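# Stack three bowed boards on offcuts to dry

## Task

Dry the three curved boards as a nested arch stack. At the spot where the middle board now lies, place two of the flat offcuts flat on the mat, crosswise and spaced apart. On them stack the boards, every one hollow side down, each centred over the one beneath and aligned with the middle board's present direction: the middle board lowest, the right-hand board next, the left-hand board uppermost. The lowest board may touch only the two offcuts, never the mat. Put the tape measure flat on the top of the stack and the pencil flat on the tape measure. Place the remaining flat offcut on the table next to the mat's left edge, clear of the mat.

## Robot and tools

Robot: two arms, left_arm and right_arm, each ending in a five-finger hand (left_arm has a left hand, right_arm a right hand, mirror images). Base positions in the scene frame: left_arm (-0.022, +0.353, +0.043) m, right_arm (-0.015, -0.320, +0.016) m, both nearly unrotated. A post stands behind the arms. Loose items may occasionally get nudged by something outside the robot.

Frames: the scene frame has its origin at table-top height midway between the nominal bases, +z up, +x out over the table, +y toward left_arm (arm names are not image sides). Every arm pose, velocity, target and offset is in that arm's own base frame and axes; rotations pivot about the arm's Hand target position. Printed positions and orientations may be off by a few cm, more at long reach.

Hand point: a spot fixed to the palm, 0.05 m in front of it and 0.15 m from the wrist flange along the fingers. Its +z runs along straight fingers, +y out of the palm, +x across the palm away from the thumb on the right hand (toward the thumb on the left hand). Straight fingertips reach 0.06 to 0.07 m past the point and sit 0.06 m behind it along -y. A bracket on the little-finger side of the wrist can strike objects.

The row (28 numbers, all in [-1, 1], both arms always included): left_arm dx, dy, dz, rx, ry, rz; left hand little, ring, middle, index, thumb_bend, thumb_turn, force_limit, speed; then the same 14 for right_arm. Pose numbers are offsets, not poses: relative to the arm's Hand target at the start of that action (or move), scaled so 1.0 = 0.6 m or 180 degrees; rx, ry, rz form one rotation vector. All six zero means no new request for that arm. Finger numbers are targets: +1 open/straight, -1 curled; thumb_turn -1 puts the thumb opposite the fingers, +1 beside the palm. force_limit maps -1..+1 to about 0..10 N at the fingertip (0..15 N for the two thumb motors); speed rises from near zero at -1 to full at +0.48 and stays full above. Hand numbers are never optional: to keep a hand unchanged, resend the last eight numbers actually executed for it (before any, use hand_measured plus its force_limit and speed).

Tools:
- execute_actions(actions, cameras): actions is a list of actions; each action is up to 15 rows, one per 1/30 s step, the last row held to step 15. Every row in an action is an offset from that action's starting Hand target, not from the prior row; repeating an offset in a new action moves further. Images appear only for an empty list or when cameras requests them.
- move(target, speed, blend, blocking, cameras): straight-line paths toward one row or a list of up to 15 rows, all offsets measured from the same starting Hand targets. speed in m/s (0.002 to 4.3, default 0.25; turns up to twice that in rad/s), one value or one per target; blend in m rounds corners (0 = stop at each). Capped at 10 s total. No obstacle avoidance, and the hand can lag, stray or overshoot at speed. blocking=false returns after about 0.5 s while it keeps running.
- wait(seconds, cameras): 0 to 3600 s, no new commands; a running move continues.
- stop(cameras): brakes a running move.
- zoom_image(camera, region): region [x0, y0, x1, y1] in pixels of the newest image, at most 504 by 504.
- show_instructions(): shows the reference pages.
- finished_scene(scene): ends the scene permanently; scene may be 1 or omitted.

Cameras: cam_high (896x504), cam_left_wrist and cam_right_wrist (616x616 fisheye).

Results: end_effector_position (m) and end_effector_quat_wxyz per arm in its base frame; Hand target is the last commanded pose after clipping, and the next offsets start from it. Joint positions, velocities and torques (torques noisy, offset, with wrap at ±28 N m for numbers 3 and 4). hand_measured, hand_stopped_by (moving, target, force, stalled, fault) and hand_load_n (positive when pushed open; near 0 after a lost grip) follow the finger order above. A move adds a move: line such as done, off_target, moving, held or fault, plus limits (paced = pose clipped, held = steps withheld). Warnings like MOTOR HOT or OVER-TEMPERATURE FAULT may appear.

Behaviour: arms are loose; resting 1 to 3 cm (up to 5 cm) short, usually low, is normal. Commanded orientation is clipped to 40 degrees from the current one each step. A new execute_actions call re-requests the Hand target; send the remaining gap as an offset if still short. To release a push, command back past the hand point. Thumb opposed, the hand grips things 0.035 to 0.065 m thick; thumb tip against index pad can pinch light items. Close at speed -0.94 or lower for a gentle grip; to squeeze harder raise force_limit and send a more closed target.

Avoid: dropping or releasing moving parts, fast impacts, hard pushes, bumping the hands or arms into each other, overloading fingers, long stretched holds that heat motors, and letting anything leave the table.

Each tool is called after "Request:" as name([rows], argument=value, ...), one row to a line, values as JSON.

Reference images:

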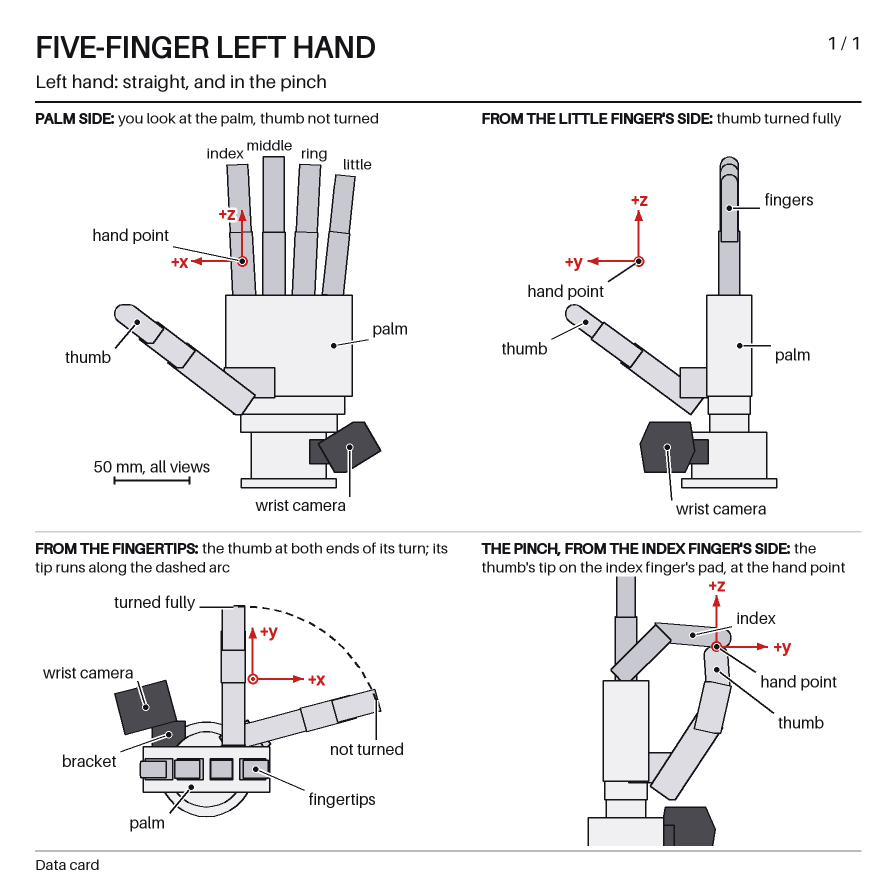

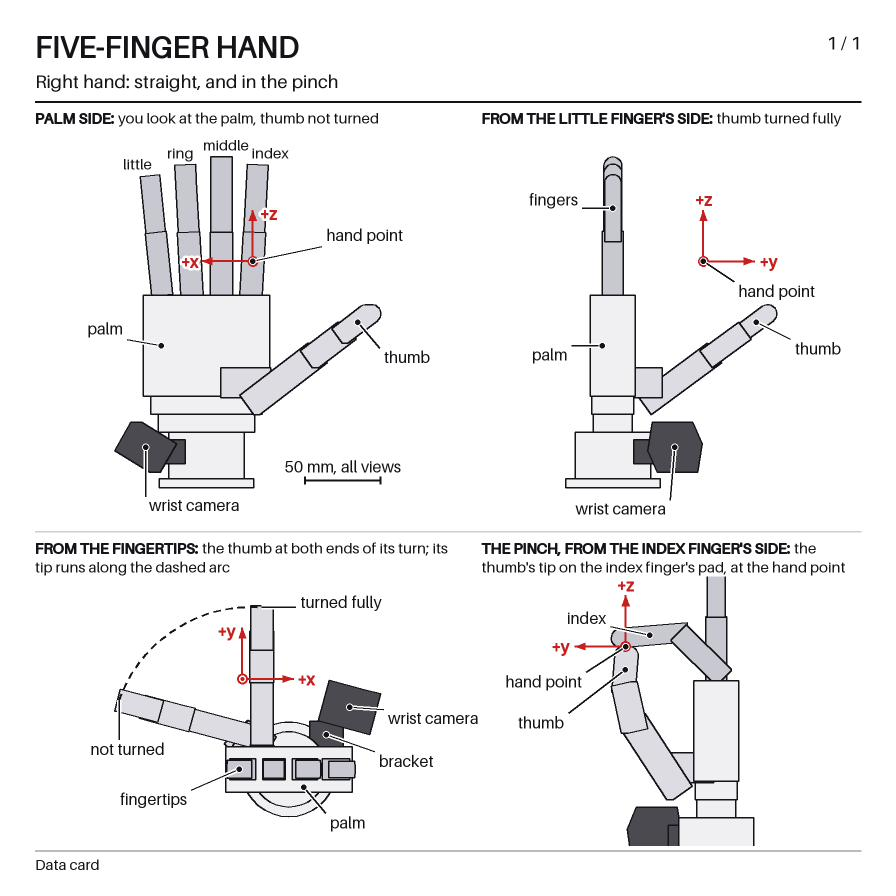

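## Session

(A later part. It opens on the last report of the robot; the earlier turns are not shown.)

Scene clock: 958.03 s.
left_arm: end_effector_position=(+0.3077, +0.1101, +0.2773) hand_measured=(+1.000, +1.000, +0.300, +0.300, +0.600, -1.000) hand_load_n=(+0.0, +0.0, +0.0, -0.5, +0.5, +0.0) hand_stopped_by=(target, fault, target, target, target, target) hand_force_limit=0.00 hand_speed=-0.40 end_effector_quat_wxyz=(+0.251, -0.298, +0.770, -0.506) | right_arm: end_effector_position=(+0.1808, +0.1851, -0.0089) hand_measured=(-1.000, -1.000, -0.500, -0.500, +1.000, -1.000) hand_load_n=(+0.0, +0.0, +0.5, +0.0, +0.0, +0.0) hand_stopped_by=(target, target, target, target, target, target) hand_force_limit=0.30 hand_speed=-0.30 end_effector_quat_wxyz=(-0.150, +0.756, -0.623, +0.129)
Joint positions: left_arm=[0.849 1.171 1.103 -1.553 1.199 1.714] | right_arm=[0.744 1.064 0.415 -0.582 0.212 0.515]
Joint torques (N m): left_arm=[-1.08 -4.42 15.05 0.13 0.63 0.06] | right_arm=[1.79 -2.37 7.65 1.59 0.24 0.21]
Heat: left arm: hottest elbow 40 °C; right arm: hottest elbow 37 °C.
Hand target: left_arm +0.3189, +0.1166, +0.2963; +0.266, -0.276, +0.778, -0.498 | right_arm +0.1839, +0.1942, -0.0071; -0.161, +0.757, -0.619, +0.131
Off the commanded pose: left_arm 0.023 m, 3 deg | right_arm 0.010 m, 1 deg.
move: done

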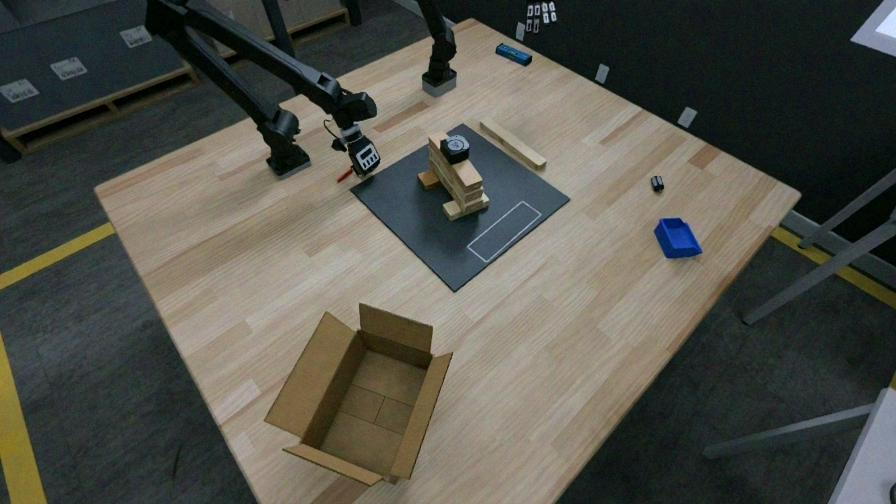

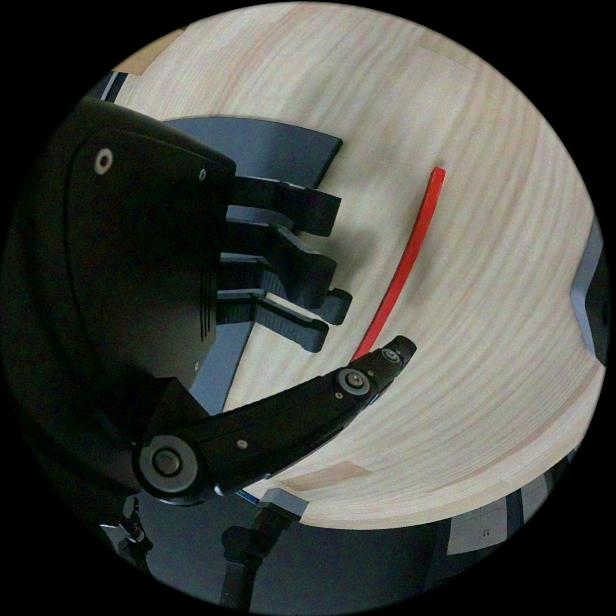

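Request:
move([
  [0,0,0,0,0,0,1,1,0.3,0.3,0.6,-1,0.0,-0.4,0,0,-0.017,0,0,0,-1,-1,-0.5,-0.5,1,-1,0.3,-0.3],
], speed=0.03, cameras=["cam_high","cam_right_wrist"])

Request:
zoom_image(camera="cam_high", region=[310, 110, 400, 200])

Request:
zoom_image(camera="cam_right_wrist", region=[260, 180, 440, 380])

Scene clock: 961.53 s.
left_arm: end_effector_position=(+0.3077, +0.1101, +0.2773) hand_measured=(+1.000, +1.000, +0.300, +0.300, +0.600, -1.000) hand_load_n=(+0.0, +0.0, +0.0, +0.0, +0.0, +0.0) hand_stopped_by=(target, fault, target, target, target, target) hand_force_limit=0.00 hand_speed=-0.40 end_effector_quat_wxyz=(+0.251, -0.298, +0.770, -0.506) | right_arm: end_effector_position=(+0.1807, +0.1850, -0.0191) hand_measured=(-1.000, -1.000, -0.500, -0.500, +1.000, -1.000) hand_load_n=(+0.0, +0.0, +0.0, +0.0, +0.0, +0.5) hand_stopped_by=(target, target, target, target, target, target) hand_force_limit=0.30 hand_speed=-0.30 end_effector_quat_wxyz=(-0.149, +0.757, -0.623, +0.129)
Joint positions: left_arm=[0.849 1.171 1.103 -1.553 1.199 1.714] | right_arm=[0.744 1.095 0.399 -0.537 0.212 0.515]
Joint torques (N m): left_arm=[-0.85 -5.13 15.02 0.14 0.63 0.09] | right_arm=[1.79 -2.55 7.45 1.62 0.24 0.22]
Heat: left arm: hottest elbow 41 °C; right arm: hottest elbow 37 °C.
Hand target: left_arm +0.3189, +0.1166, +0.2963; +0.266, -0.276, +0.778, -0.498 | right_arm +0.1839, +0.1942, -0.0173; -0.161, +0.757, -0.619, +0.131
Off the commanded pose: left_arm 0.023 m, 3 deg | right_arm 0.010 m, 2 deg.
move: done

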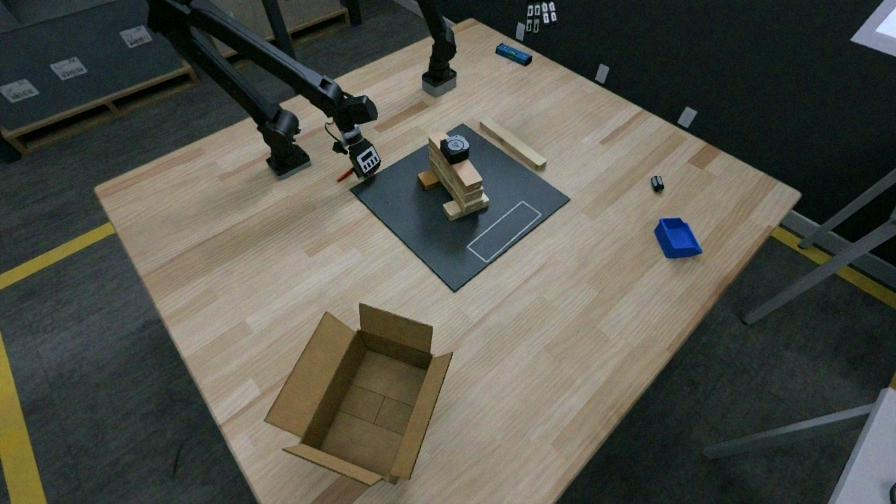

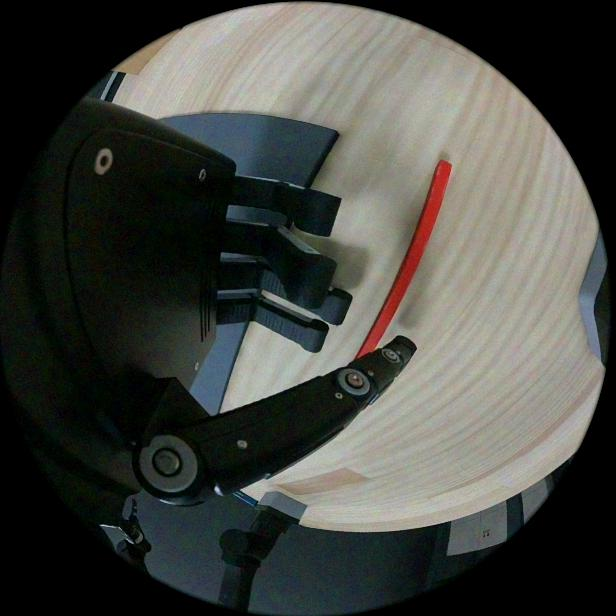

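Scaled by 5.600 from the camera's image (finer frame: 1280x720).

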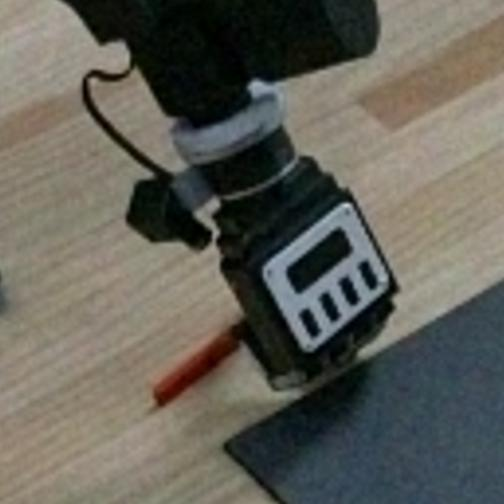

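Scaled by 2.520 from the camera's image (finer frame: 880x880).

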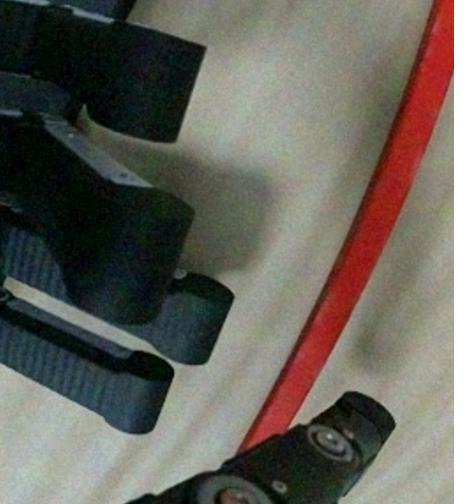

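Request:
move([
  [0,0,0,0,0,0,1,1,0.3,0.3,0.6,-1,0.0,-0.4,0,0,-0.014,0,0,0,-1,-1,-0.5,-0.5,1,-1,0.3,-0.3],
], speed=0.03, cameras=["cam_high","cam_right_wrist"])

Request:
zoom_image(camera="cam_right_wrist", region=[260, 180, 440, 380])

Scene clock: 962.90 s.
left_arm: end_effector_position=(+0.3077, +0.1101, +0.2773) hand_measured=(+1.000, +1.000, +0.300, +0.300, +0.600, -1.000) hand_load_n=(+0.0, +0.0, +0.0, +0.0, +0.0, +0.0) hand_stopped_by=(target, fault, target, target, target, target) hand_force_limit=0.00 hand_speed=-0.40 end_effector_quat_wxyz=(+0.251, -0.298, +0.770, -0.506) | right_arm: end_effector_position=(+0.1805, +0.1850, -0.0260) hand_measured=(-1.000, -1.000, -0.500, -0.500, +1.000, -1.000) hand_load_n=(+0.0, +0.0, -0.5, +0.0, +0.0, +0.0) hand_stopped_by=(target, target, target, target, target, target) hand_force_limit=0.30 hand_speed=-0.30 end_effector_quat_wxyz=(-0.149, +0.759, -0.620, +0.130)
Joint positions: left_arm=[0.849 1.171 1.103 -1.553 1.199 1.714] | right_arm=[0.745 1.117 0.389 -0.503 0.212 0.507]
Joint torques (N m): left_arm=[-0.44 -4.6 14.9 0.23 0.64 0.07] | right_arm=[1.73 -2.37 7.04 1.8 0.22 0.22]
Heat: left arm: hottest elbow 41 °C; right arm: hottest elbow 37 °C.
Hand target: left_arm +0.3189, +0.1166, +0.2963; +0.266, -0.276, +0.778, -0.498 | right_arm +0.1839, +0.1942, -0.0257; -0.161, +0.757, -0.619, +0.131
Off the commanded pose: left_arm 0.023 m, 3 deg | right_arm 0.010 m, 1 deg.
move: done

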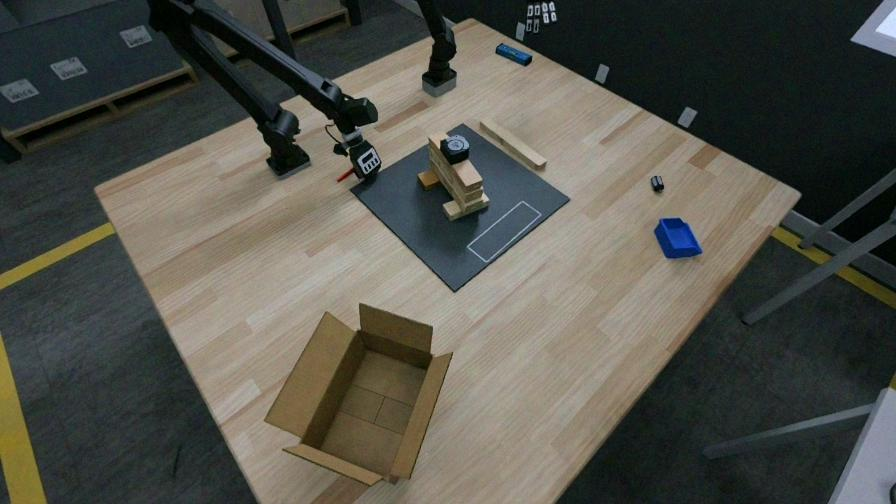

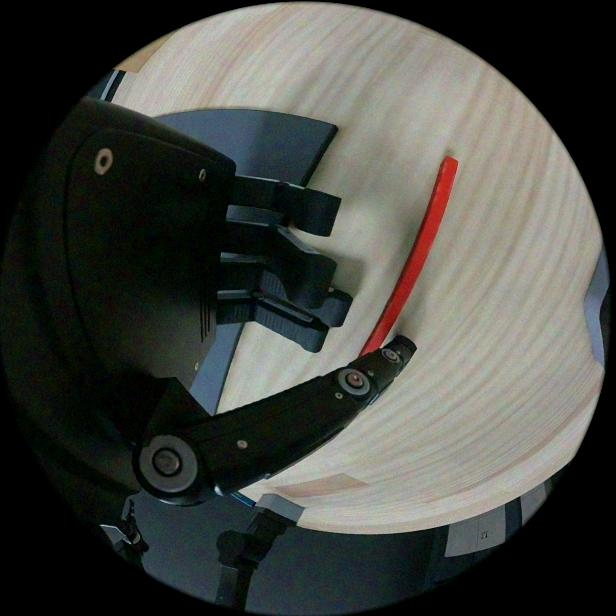

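Scaled by 2.520 from the camera's image (finer frame: 880x880).

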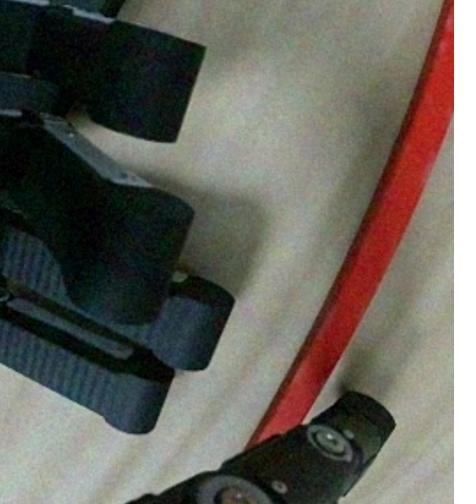

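Request:
move([
  [0,0,0,0,0,0,1,1,0.3,0.3,0.6,-1,0.0,-0.4,0,0,-0.009,0,0,0,-1,-1,-0.5,-0.5,1,-1,0.3,-0.3],
], speed=0.03, cameras=["cam_high","cam_right_wrist"])

Request:
zoom_image(camera="cam_right_wrist", region=[260, 180, 440, 380])

Scene clock: 964.23 s.
left_arm: end_effector_position=(+0.3077, +0.1101, +0.2773) hand_measured=(+1.000, +1.000, +0.300, +0.300, +0.600, -1.000) hand_load_n=(+0.0, +0.0, +0.0, +0.0, +0.0, +0.0) hand_stopped_by=(target, fault, target, target, target, target) hand_force_limit=0.00 hand_speed=-0.40 end_effector_quat_wxyz=(+0.251, -0.298, +0.770, -0.506) | right_arm: end_effector_position=(+0.1809, +0.1850, -0.0274) hand_measured=(-1.000, -1.000, -0.500, -0.500, +1.000, -1.000) hand_load_n=(+0.0, +0.0, -3.0, +0.0, +0.0, +0.0) hand_stopped_by=(target, target, target, target, target, target) hand_force_limit=0.30 hand_speed=-0.30 end_effector_quat_wxyz=(-0.151, +0.759, -0.620, +0.131)
Joint positions: left_arm=[0.849 1.171 1.103 -1.553 1.199 1.714] | right_arm=[0.745 1.118 0.384 -0.493 0.214 0.507]
Joint torques (N m): left_arm=[-0.79 -5.19 14.94 0.24 0.64 0.08] | right_arm=[1.67 -1.44 6.71 2.33 0.18 0.22]
Heat: left arm: hottest elbow 42 °C; right arm: hottest elbow 37 °C.
Hand target: left_arm +0.3189, +0.1166, +0.2963; +0.266, -0.276, +0.778, -0.498 | right_arm +0.1839, +0.1942, -0.0311; -0.161, +0.757, -0.619, +0.131
Off the commanded pose: left_arm 0.023 m, 3 deg | right_arm 0.010 m, 1 deg.
move: done

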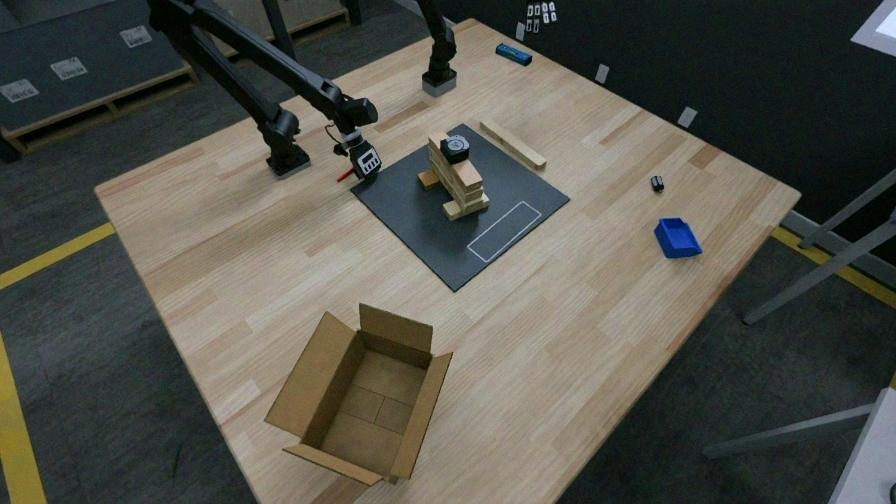

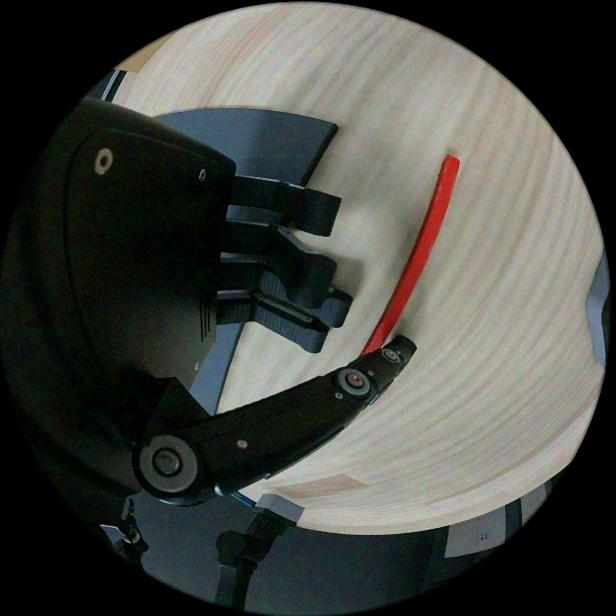

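Scaled by 2.520 from the camera's image (finer frame: 880x880).

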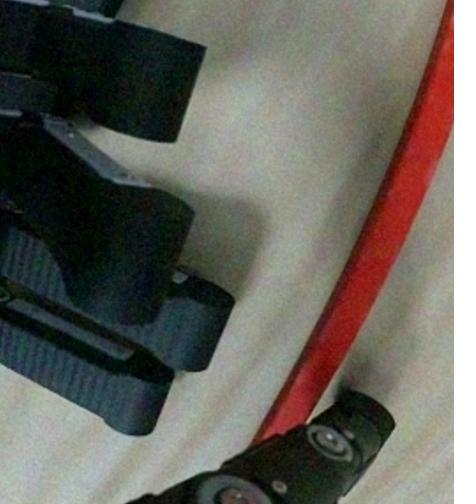

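Request:
move([
  [0,0,0,0,0,0,1,1,0.3,0.3,0.6,-1,0.0,-0.4,0,0,0.004,0,0,0,-1,-1,-0.5,-0.43,1,-1,-0.4,-0.7],
  [0,0,0,0,0,0,1,1,0.3,0.3,0.6,-1,0.0,-0.4,0,0,0.004,0,0,0,-1,-1,-0.5,-0.43,0.5,-1,-0.4,-0.85],
], speed=0.03, cameras=["cam_high","cam_right_wrist"])

Request:
zoom_image(camera="cam_right_wrist", region=[260, 180, 440, 380])

Scene clock: 968.07 s.
left_arm: end_effector_position=(+0.3077, +0.1101, +0.2773) hand_measured=(+1.000, +1.000, +0.300, +0.300, +0.600, -1.000) hand_load_n=(+0.0, +0.0, -0.5, +0.0, +0.0, +0.0) hand_stopped_by=(target, fault, target, target, target, target) hand_force_limit=0.00 hand_speed=-0.40 end_effector_quat_wxyz=(+0.251, -0.298, +0.770, -0.506) | right_arm: end_effector_position=(+0.1806, +0.1853, -0.0274) hand_measured=(-1.000, -1.000, -0.500, -0.430, +0.804, -1.000) hand_load_n=(+0.0, +0.0, -2.5, -0.5, +5.0, +0.0) hand_stopped_by=(target, target, target, target, force, target) hand_force_limit=-0.40 hand_speed=-0.85 end_effector_quat_wxyz=(-0.151, +0.759, -0.619, +0.131)
Joint positions: left_arm=[0.849 1.171 1.103 -1.553 1.199 1.714] | right_arm=[0.747 1.118 0.384 -0.493 0.214 0.507]
Joint torques (N m): left_arm=[-1.03 -5.07 15.01 0.25 0.66 0.1] | right_arm=[1.61 -1.79 7.01 1.92 0.17 0.22]
Heat: left arm: hottest elbow 42 °C; right arm: hottest elbow 37 °C.
Hand target: left_arm +0.3189, +0.1166, +0.2963; +0.266, -0.276, +0.778, -0.498 | right_arm +0.1839, +0.1942, -0.0287; -0.161, +0.757, -0.619, +0.131
Off the commanded pose: left_arm 0.023 m, 3 deg | right_arm 0.010 m, 1 deg.
move: done

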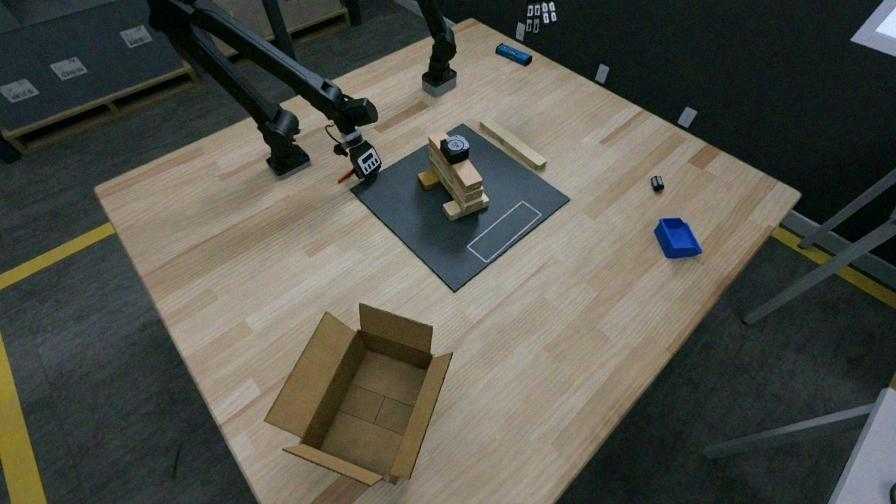

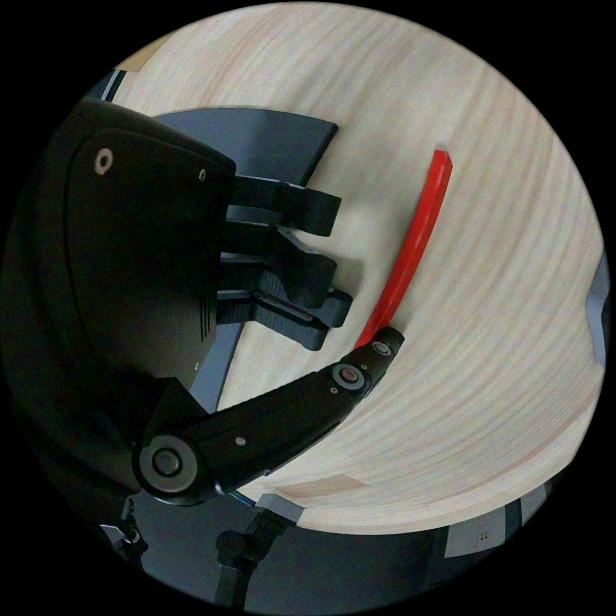

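Scaled by 2.520 from the camera's image (finer frame: 880x880).

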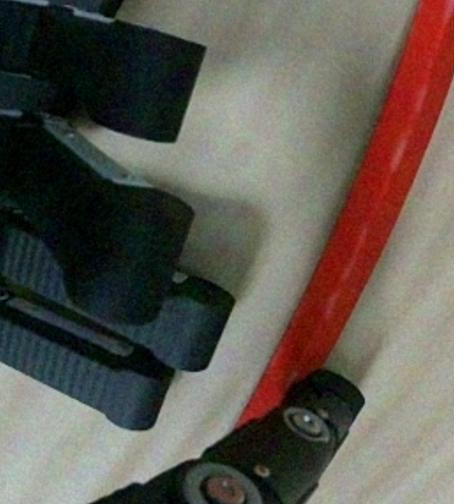

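Request:
zoom_image(camera="cam_high", region=[325, 140, 395, 200])

Request:
zoom_image(camera="cam_right_wrist", region=[340, 130, 480, 370])

Scaled by 7.200 from the camera's image (finer frame: 1280x720).

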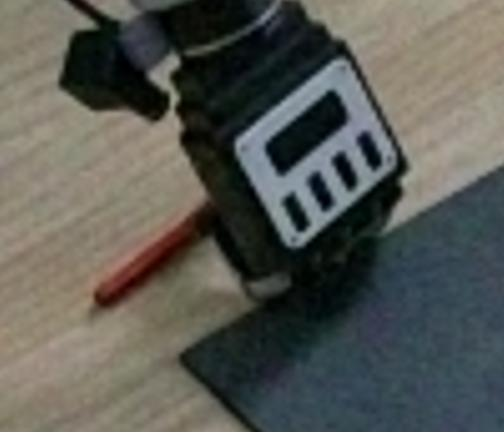

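Scaled by 2.100 from the camera's image (finer frame: 880x880).

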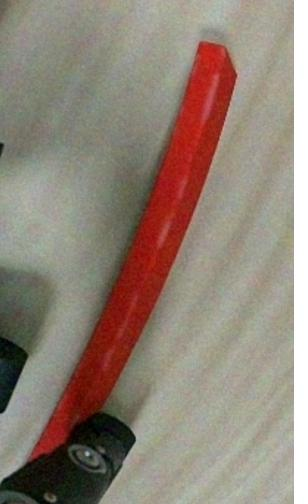

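Request:
move([
  [0,0,0,0,0,0,1,1,0.3,0.3,0.6,-1,0.0,-0.4,0,0,0.0,0,0,0,-1,-1,-0.5,-0.43,1,-1,-0.4,-0.7],
], speed=0.03, cameras=["cam_high","cam_right_wrist"])

Request:
zoom_image(camera="cam_right_wrist", region=[260, 130, 480, 380])

Scene clock: 972.10 s.
left_arm: end_effector_position=(+0.3077, +0.1101, +0.2773) hand_measured=(+1.000, +1.000, +0.300, +0.300, +0.600, -1.000) hand_load_n=(-0.5, +0.0, +0.0, -0.5, +0.0, +0.0) hand_stopped_by=(target, fault, target, target, target, target) hand_force_limit=0.00 hand_speed=-0.40 end_effector_quat_wxyz=(+0.251, -0.298, +0.770, -0.506) | right_arm: end_effector_position=(+0.1806, +0.1853, -0.0274) hand_measured=(-1.000, -1.000, -0.500, -0.430, +1.000, -1.000) hand_load_n=(+0.0, +0.0, -2.5, -0.5, +0.0, +0.0) hand_stopped_by=(target, target, target, target, target, target) hand_force_limit=-0.40 hand_speed=-0.70 end_effector_quat_wxyz=(-0.151, +0.759, -0.619, +0.131)
Joint positions: left_arm=[0.849 1.171 1.103 -1.553 1.199 1.714] | right_arm=[0.747 1.118 0.384 -0.493 0.214 0.507]
Joint torques (N m): left_arm=[-1.14 -4.6 14.98 0.23 0.65 0.1] | right_arm=[1.67 -1.85 7.04 1.92 0.17 0.23]
Heat: left arm: hottest elbow 43 °C; right arm: hottest elbow 37 °C.
Hand target: left_arm +0.3189, +0.1166, +0.2963; +0.266, -0.276, +0.778, -0.498 | right_arm +0.1839, +0.1942, -0.0287; -0.161, +0.757, -0.619, +0.131
Off the commanded pose: left_arm 0.023 m, 3 deg | right_arm 0.010 m, 1 deg.
move: done

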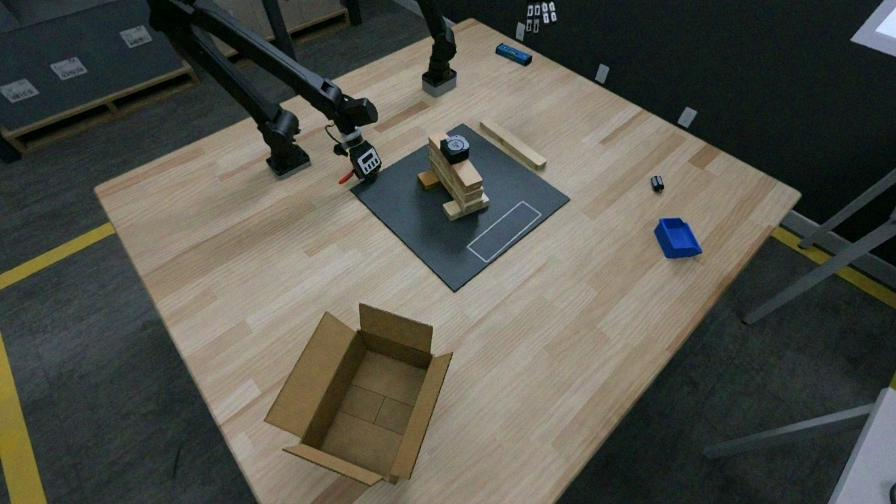

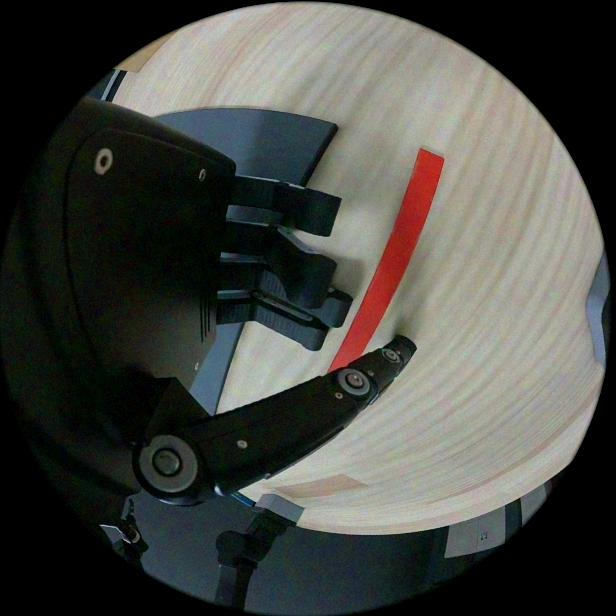

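Scaled by 2.016 from the camera's image (finer frame: 880x880).

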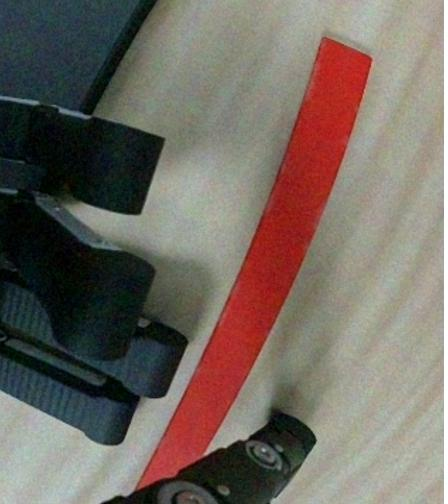

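Request:
move([
  [0,0,0,0,0,0,1,1,0.3,0.3,0.6,-1,0.0,-0.4,0,0,0.0,0,0,0,-1,-1,-0.5,-0.43,0.5,-1,-0.4,-0.88],
], speed=0.03, cameras=["cam_high","cam_right_wrist"])

Request:
zoom_image(camera="cam_right_wrist", region=[260, 130, 480, 380])

Scene clock: 975.93 s.
left_arm: end_effector_position=(+0.3077, +0.1101, +0.2773) hand_measured=(+1.000, +1.000, +0.300, +0.300, +0.600, -1.000) hand_load_n=(-0.5, +0.0, +0.0, -0.5, +0.0, +0.0) hand_stopped_by=(target, fault, target, target, target, target) hand_force_limit=0.00 hand_speed=-0.40 end_effector_quat_wxyz=(+0.251, -0.298, +0.770, -0.506) | right_arm: end_effector_position=(+0.1806, +0.1853, -0.0274) hand_measured=(-1.000, -1.000, -0.500, -0.430, +0.642, -1.000) hand_load_n=(+0.0, +0.0, -2.0, -0.5, +4.5, +0.0) hand_stopped_by=(target, target, target, target, force, target) hand_force_limit=-0.40 hand_speed=-0.88 end_effector_quat_wxyz=(-0.151, +0.759, -0.619, +0.131)
Joint positions: left_arm=[0.849 1.171 1.103 -1.553 1.199 1.714] | right_arm=[0.747 1.118 0.384 -0.493 0.214 0.507]
Joint torques (N m): left_arm=[-0.85 -5.01 14.94 0.21 0.63 0.09] | right_arm=[1.67 -1.85 7.01 1.92 0.17 0.22]
Heat: left arm: hottest elbow 43 °C; right arm: hottest elbow 37 °C.
Hand target: left_arm +0.3189, +0.1166, +0.2963; +0.266, -0.276, +0.778, -0.498 | right_arm +0.1839, +0.1942, -0.0287; -0.161, +0.757, -0.619, +0.131
Off the commanded pose: left_arm 0.023 m, 3 deg | right_arm 0.010 m, 1 deg.
move: done

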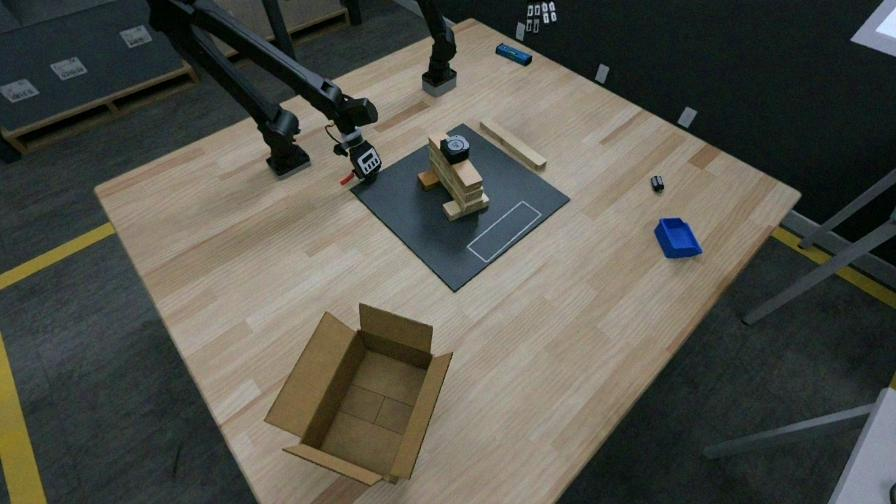

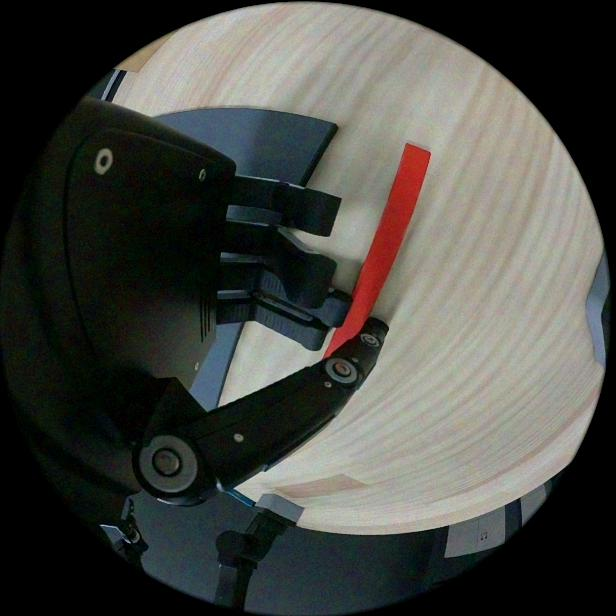

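Scaled by 2.016 from the camera's image (finer frame: 880x880).

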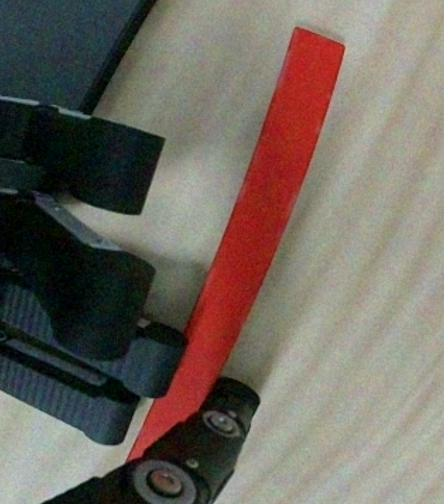

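Request:
move([
  [0,0,0,0,0,0,1,1,0.3,0.3,0.6,-1,0.0,-0.4,0,0,0.0,0,0,0,-1,-1,-0.5,-0.43,0.4,-1,-0.05,-0.88],
  [0,0,0,0,0,0,1,1,0.3,0.3,0.6,-1,0.0,-0.4,0.005,0.0,0.07,0,0,0,-1,-1,-0.5,-0.43,0.4,-1,-0.05,-0.88],
], speed=0.03, cameras=["cam_high","cam_right_wrist"])

Request:
zoom_image(camera="cam_right_wrist", region=[260, 130, 480, 380])

Request:
zoom_image(camera="cam_high", region=[310, 110, 400, 200])

Scene clock: 979.87 s.
left_arm: end_effector_position=(+0.3077, +0.1101, +0.2773) hand_measured=(+1.000, +1.000, +0.300, +0.300, +0.600, -1.000) hand_load_n=(+0.0, +0.0, +0.0, -0.5, +0.0, +0.0) hand_stopped_by=(target, fault, target, target, target, target) hand_force_limit=0.00 hand_speed=-0.40 end_effector_quat_wxyz=(+0.251, -0.298, +0.770, -0.506) | right_arm: end_effector_position=(+0.1708, +0.1766, -0.0084) hand_measured=(-1.000, -1.000, -0.500, -0.430, +0.622, -1.000) hand_load_n=(+0.0, +0.0, +0.0, +0.0, +0.0, +0.0) hand_stopped_by=(target, target, target, target, force, target) hand_force_limit=-0.05 hand_speed=-0.88 end_effector_quat_wxyz=(-0.132, +0.760, -0.623, +0.127)
Joint positions: left_arm=[0.849 1.171 1.103 -1.553 1.199 1.714] | right_arm=[0.747 1.046 0.412 -0.634 0.214 0.517]
Joint torques (N m): left_arm=[-1.03 -4.6 14.86 0.13 0.68 0.08] | right_arm=[1.03 -4.01 11.33 0.42 0.06 0.11]
Heat: left arm: hottest elbow 44 °C; right arm: hottest elbow 37 °C.
Hand target: left_arm +0.3189, +0.1166, +0.2963; +0.266, -0.276, +0.778, -0.498 | right_arm +0.1869, +0.1942, +0.0133; -0.161, +0.757, -0.619, +0.131
Off the commanded pose: left_arm 0.023 m, 3 deg | right_arm 0.032 m, 3 deg.
move: off_target (right_arm)

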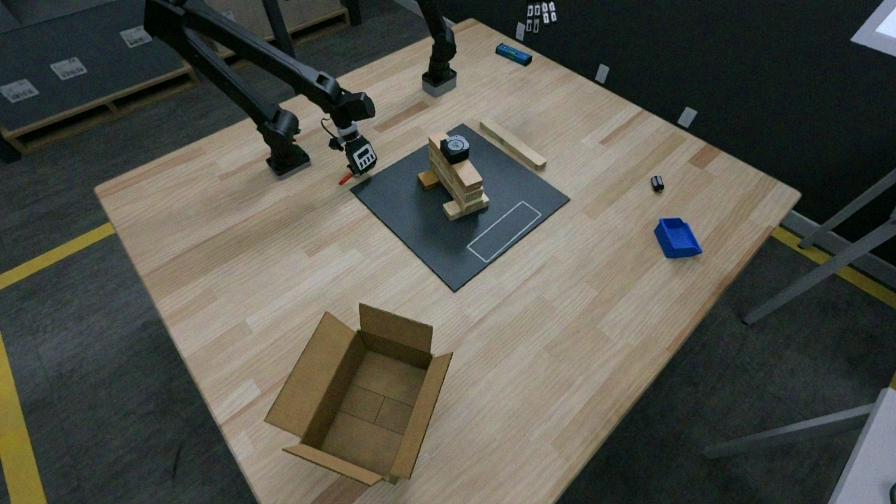

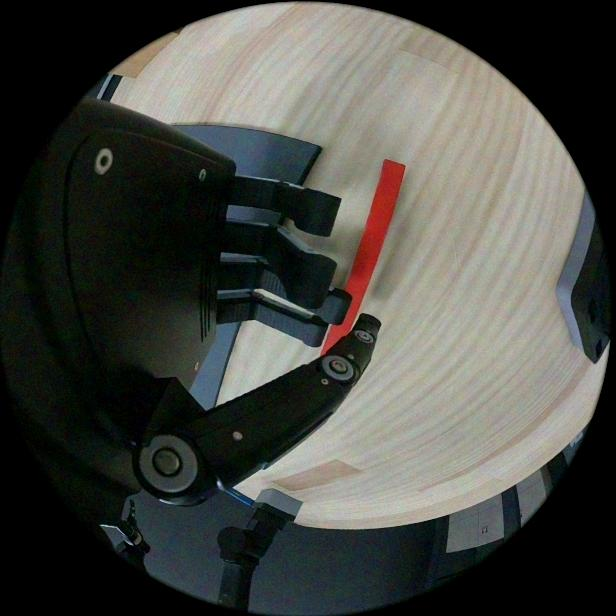

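Scaled by 2.016 from the camera's image (finer frame: 880x880).

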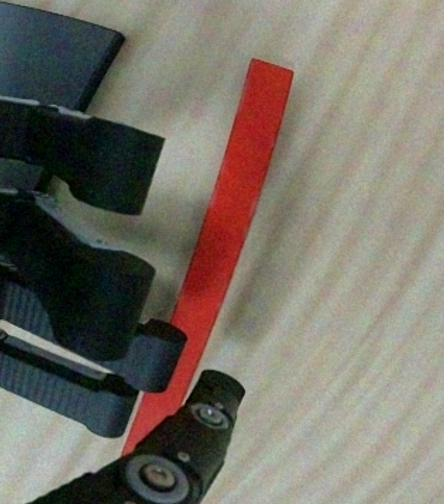

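Scaled by 5.600 from the camera's image (finer frame: 1280x720).

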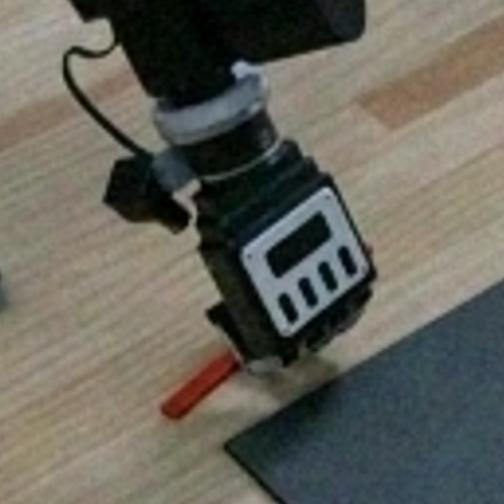

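Request:
move([
  [0,0,0,0,0,0,1,1,0.3,0.3,0.6,-1,0.0,-0.4,0,0.0,0.02,0.0059,-0.03,0,-1,-1,-0.5,-0.41,1,-1,-0.05,-0.6],
  [0,0,0,0,0,0,1,1,0.3,0.3,0.6,-1,0.0,-0.4,-0.003,0.0,0.0,0.0059,-0.03,0,-1,-1,-0.5,-0.41,1,-1,-0.05,-0.6],
  [0,0,0,0,0,0,1,1,0.3,0.3,0.6,-1,0.0,-0.4,-0.003,0.0,-0.055,0.0059,-0.03,0,-1,-1,-0.5,-0.41,1,-1,-0.05,-0.6],
], speed=0.05, cameras=["cam_high","cam_right_wrist"])

Request:
zoom_image(camera="cam_right_wrist", region=[260, 130, 480, 380])

Scene clock: 987.30 s.
left_arm: end_effector_position=(+0.3077, +0.1101, +0.2773) hand_measured=(+1.000, +1.000, +0.300, +0.300, +0.600, -1.000) hand_load_n=(+0.0, +0.0, +0.0, +0.0, +0.0, +0.0) hand_stopped_by=(target, fault, target, target, target, target) hand_force_limit=0.00 hand_speed=-0.40 end_effector_quat_wxyz=(+0.251, -0.298, +0.770, -0.506) | right_arm: end_effector_position=(+0.1816, +0.1845, -0.0223) hand_measured=(-1.000, -1.000, -0.500, -0.410, +1.000, -1.000) hand_load_n=(+0.0, +0.0, +0.5, +0.0, +0.0, +0.0) hand_stopped_by=(target, target, target, target, target, target) hand_force_limit=-0.05 hand_speed=-0.60 end_effector_quat_wxyz=(-0.184, +0.749, -0.616, +0.160)
Joint positions: left_arm=[0.849 1.171 1.103 -1.553 1.199 1.714] | right_arm=[0.788 1.041 0.341 -0.459 0.278 0.537]
Joint torques (N m): left_arm=[-1.67 -4.31 14.99 0.16 0.63 0.08] | right_arm=[1.85 -1.9 7.56 1.73 0.28 0.22]
Heat: left arm: hottest elbow 45 °C; right arm: hottest elbow 38 °C.
Hand target: left_arm +0.3189, +0.1166, +0.2963; +0.266, -0.276, +0.778, -0.498 | right_arm +0.1851, +0.1942, -0.0197; -0.197, +0.749, -0.612, +0.161
Off the commanded pose: left_arm 0.023 m, 3 deg | right_arm 0.011 m, 2 deg.
move: off_target (right_arm)

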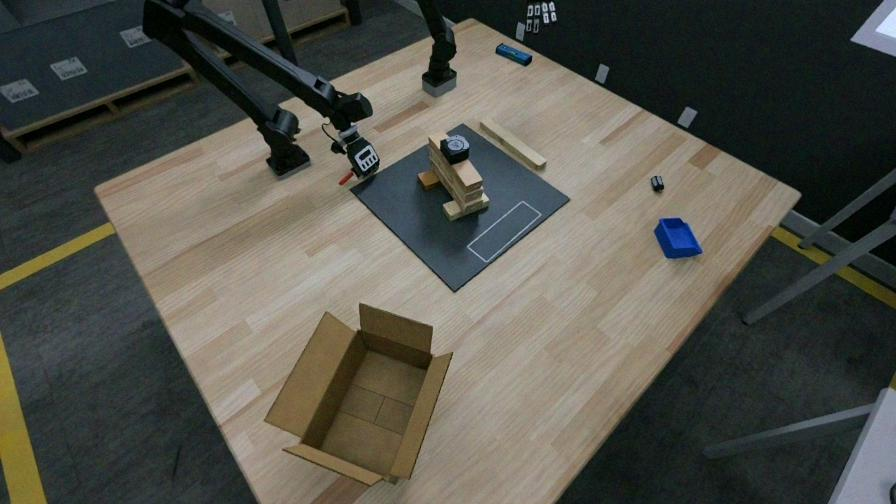

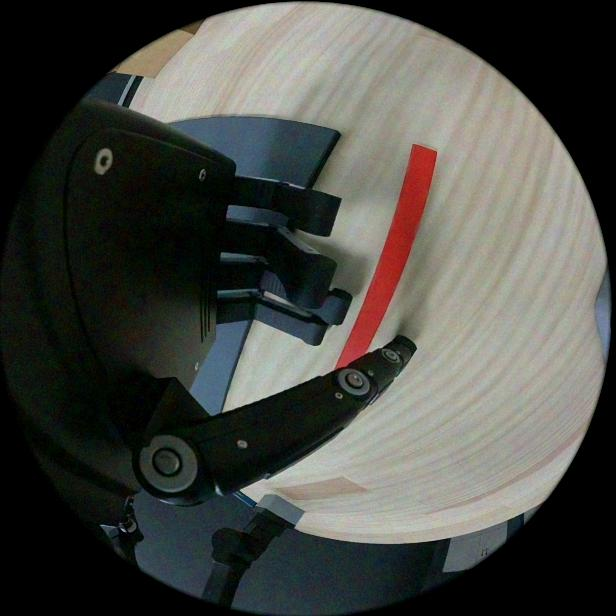

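Scaled by 2.016 from the camera's image (finer frame: 880x880).

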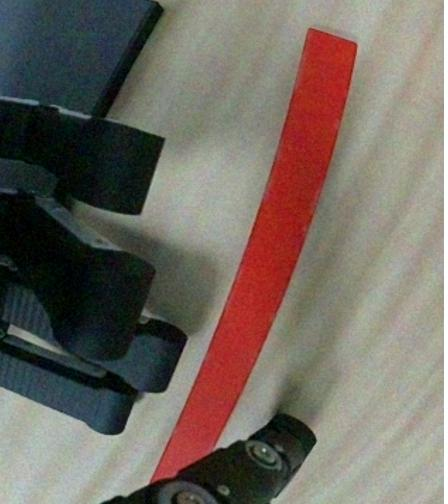

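Request:
move([
  [0,0,0,0,0,0,1,1,0.3,0.3,0.6,-1,0.0,-0.4,0,0.0,-0.011,0,0,0,-1,-1,-0.5,-0.41,1,-1,-0.05,-0.6],
], speed=0.03, cameras=["cam_right_wrist"])

Request:
zoom_image(camera="cam_right_wrist", region=[260, 130, 480, 380])

Scene clock: 988.73 s.
left_arm: end_effector_position=(+0.3077, +0.1101, +0.2773) hand_measured=(+1.000, +1.000, +0.300, +0.300, +0.600, -1.000) hand_load_n=(-0.5, +0.0, +0.0, +0.0, +0.0, +0.0) hand_stopped_by=(target, fault, target, target, target, target) hand_force_limit=0.00 hand_speed=-0.40 end_effector_quat_wxyz=(+0.251, -0.298, +0.770, -0.506) | right_arm: end_effector_position=(+0.1824, +0.1852, -0.0281) hand_measured=(-1.000, -1.000, -0.500, -0.410, +1.000, -1.000) hand_load_n=(+0.0, +0.0, +0.0, +0.0, +0.0, +0.5) hand_stopped_by=(target, target, target, target, target, target) hand_force_limit=-0.05 hand_speed=-0.60 end_effector_quat_wxyz=(-0.185, +0.749, -0.616, +0.160)
Joint positions: left_arm=[0.849 1.171 1.103 -1.553 1.199 1.714] | right_arm=[0.788 1.064 0.333 -0.427 0.278 0.537]
Joint torques (N m): left_arm=[-1.32 -4.78 15.01 0.03 0.62 0.1] | right_arm=[1.73 -1.96 7.2 1.78 0.26 0.22]
Heat: left arm: hottest elbow 45 °C; right arm: hottest elbow 37 °C.
Hand target: left_arm +0.3189, +0.1166, +0.2963; +0.266, -0.276, +0.778, -0.498 | right_arm +0.1851, +0.1942, -0.0263; -0.197, +0.749, -0.612, +0.161
Off the commanded pose: left_arm 0.023 m, 3 deg | right_arm 0.010 m, 2 deg.
move: done

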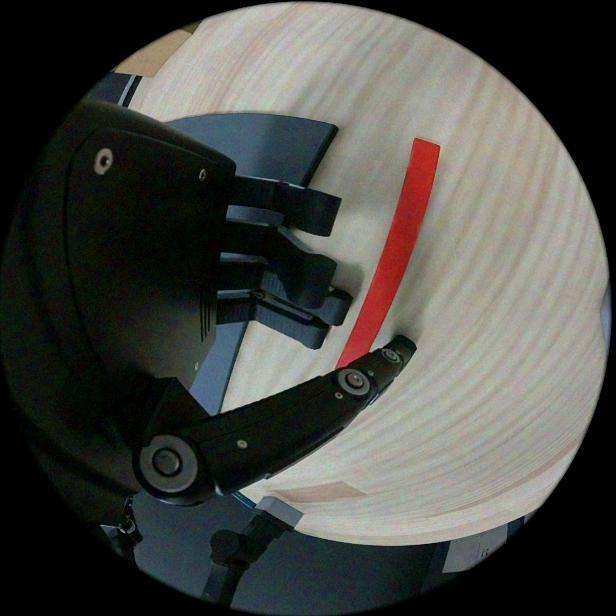

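Scaled by 2.016 from the camera's image (finer frame: 880x880).

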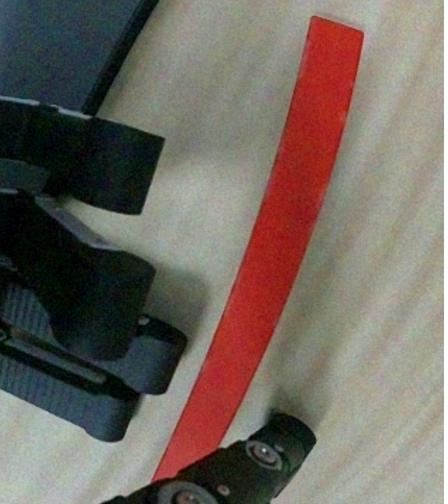

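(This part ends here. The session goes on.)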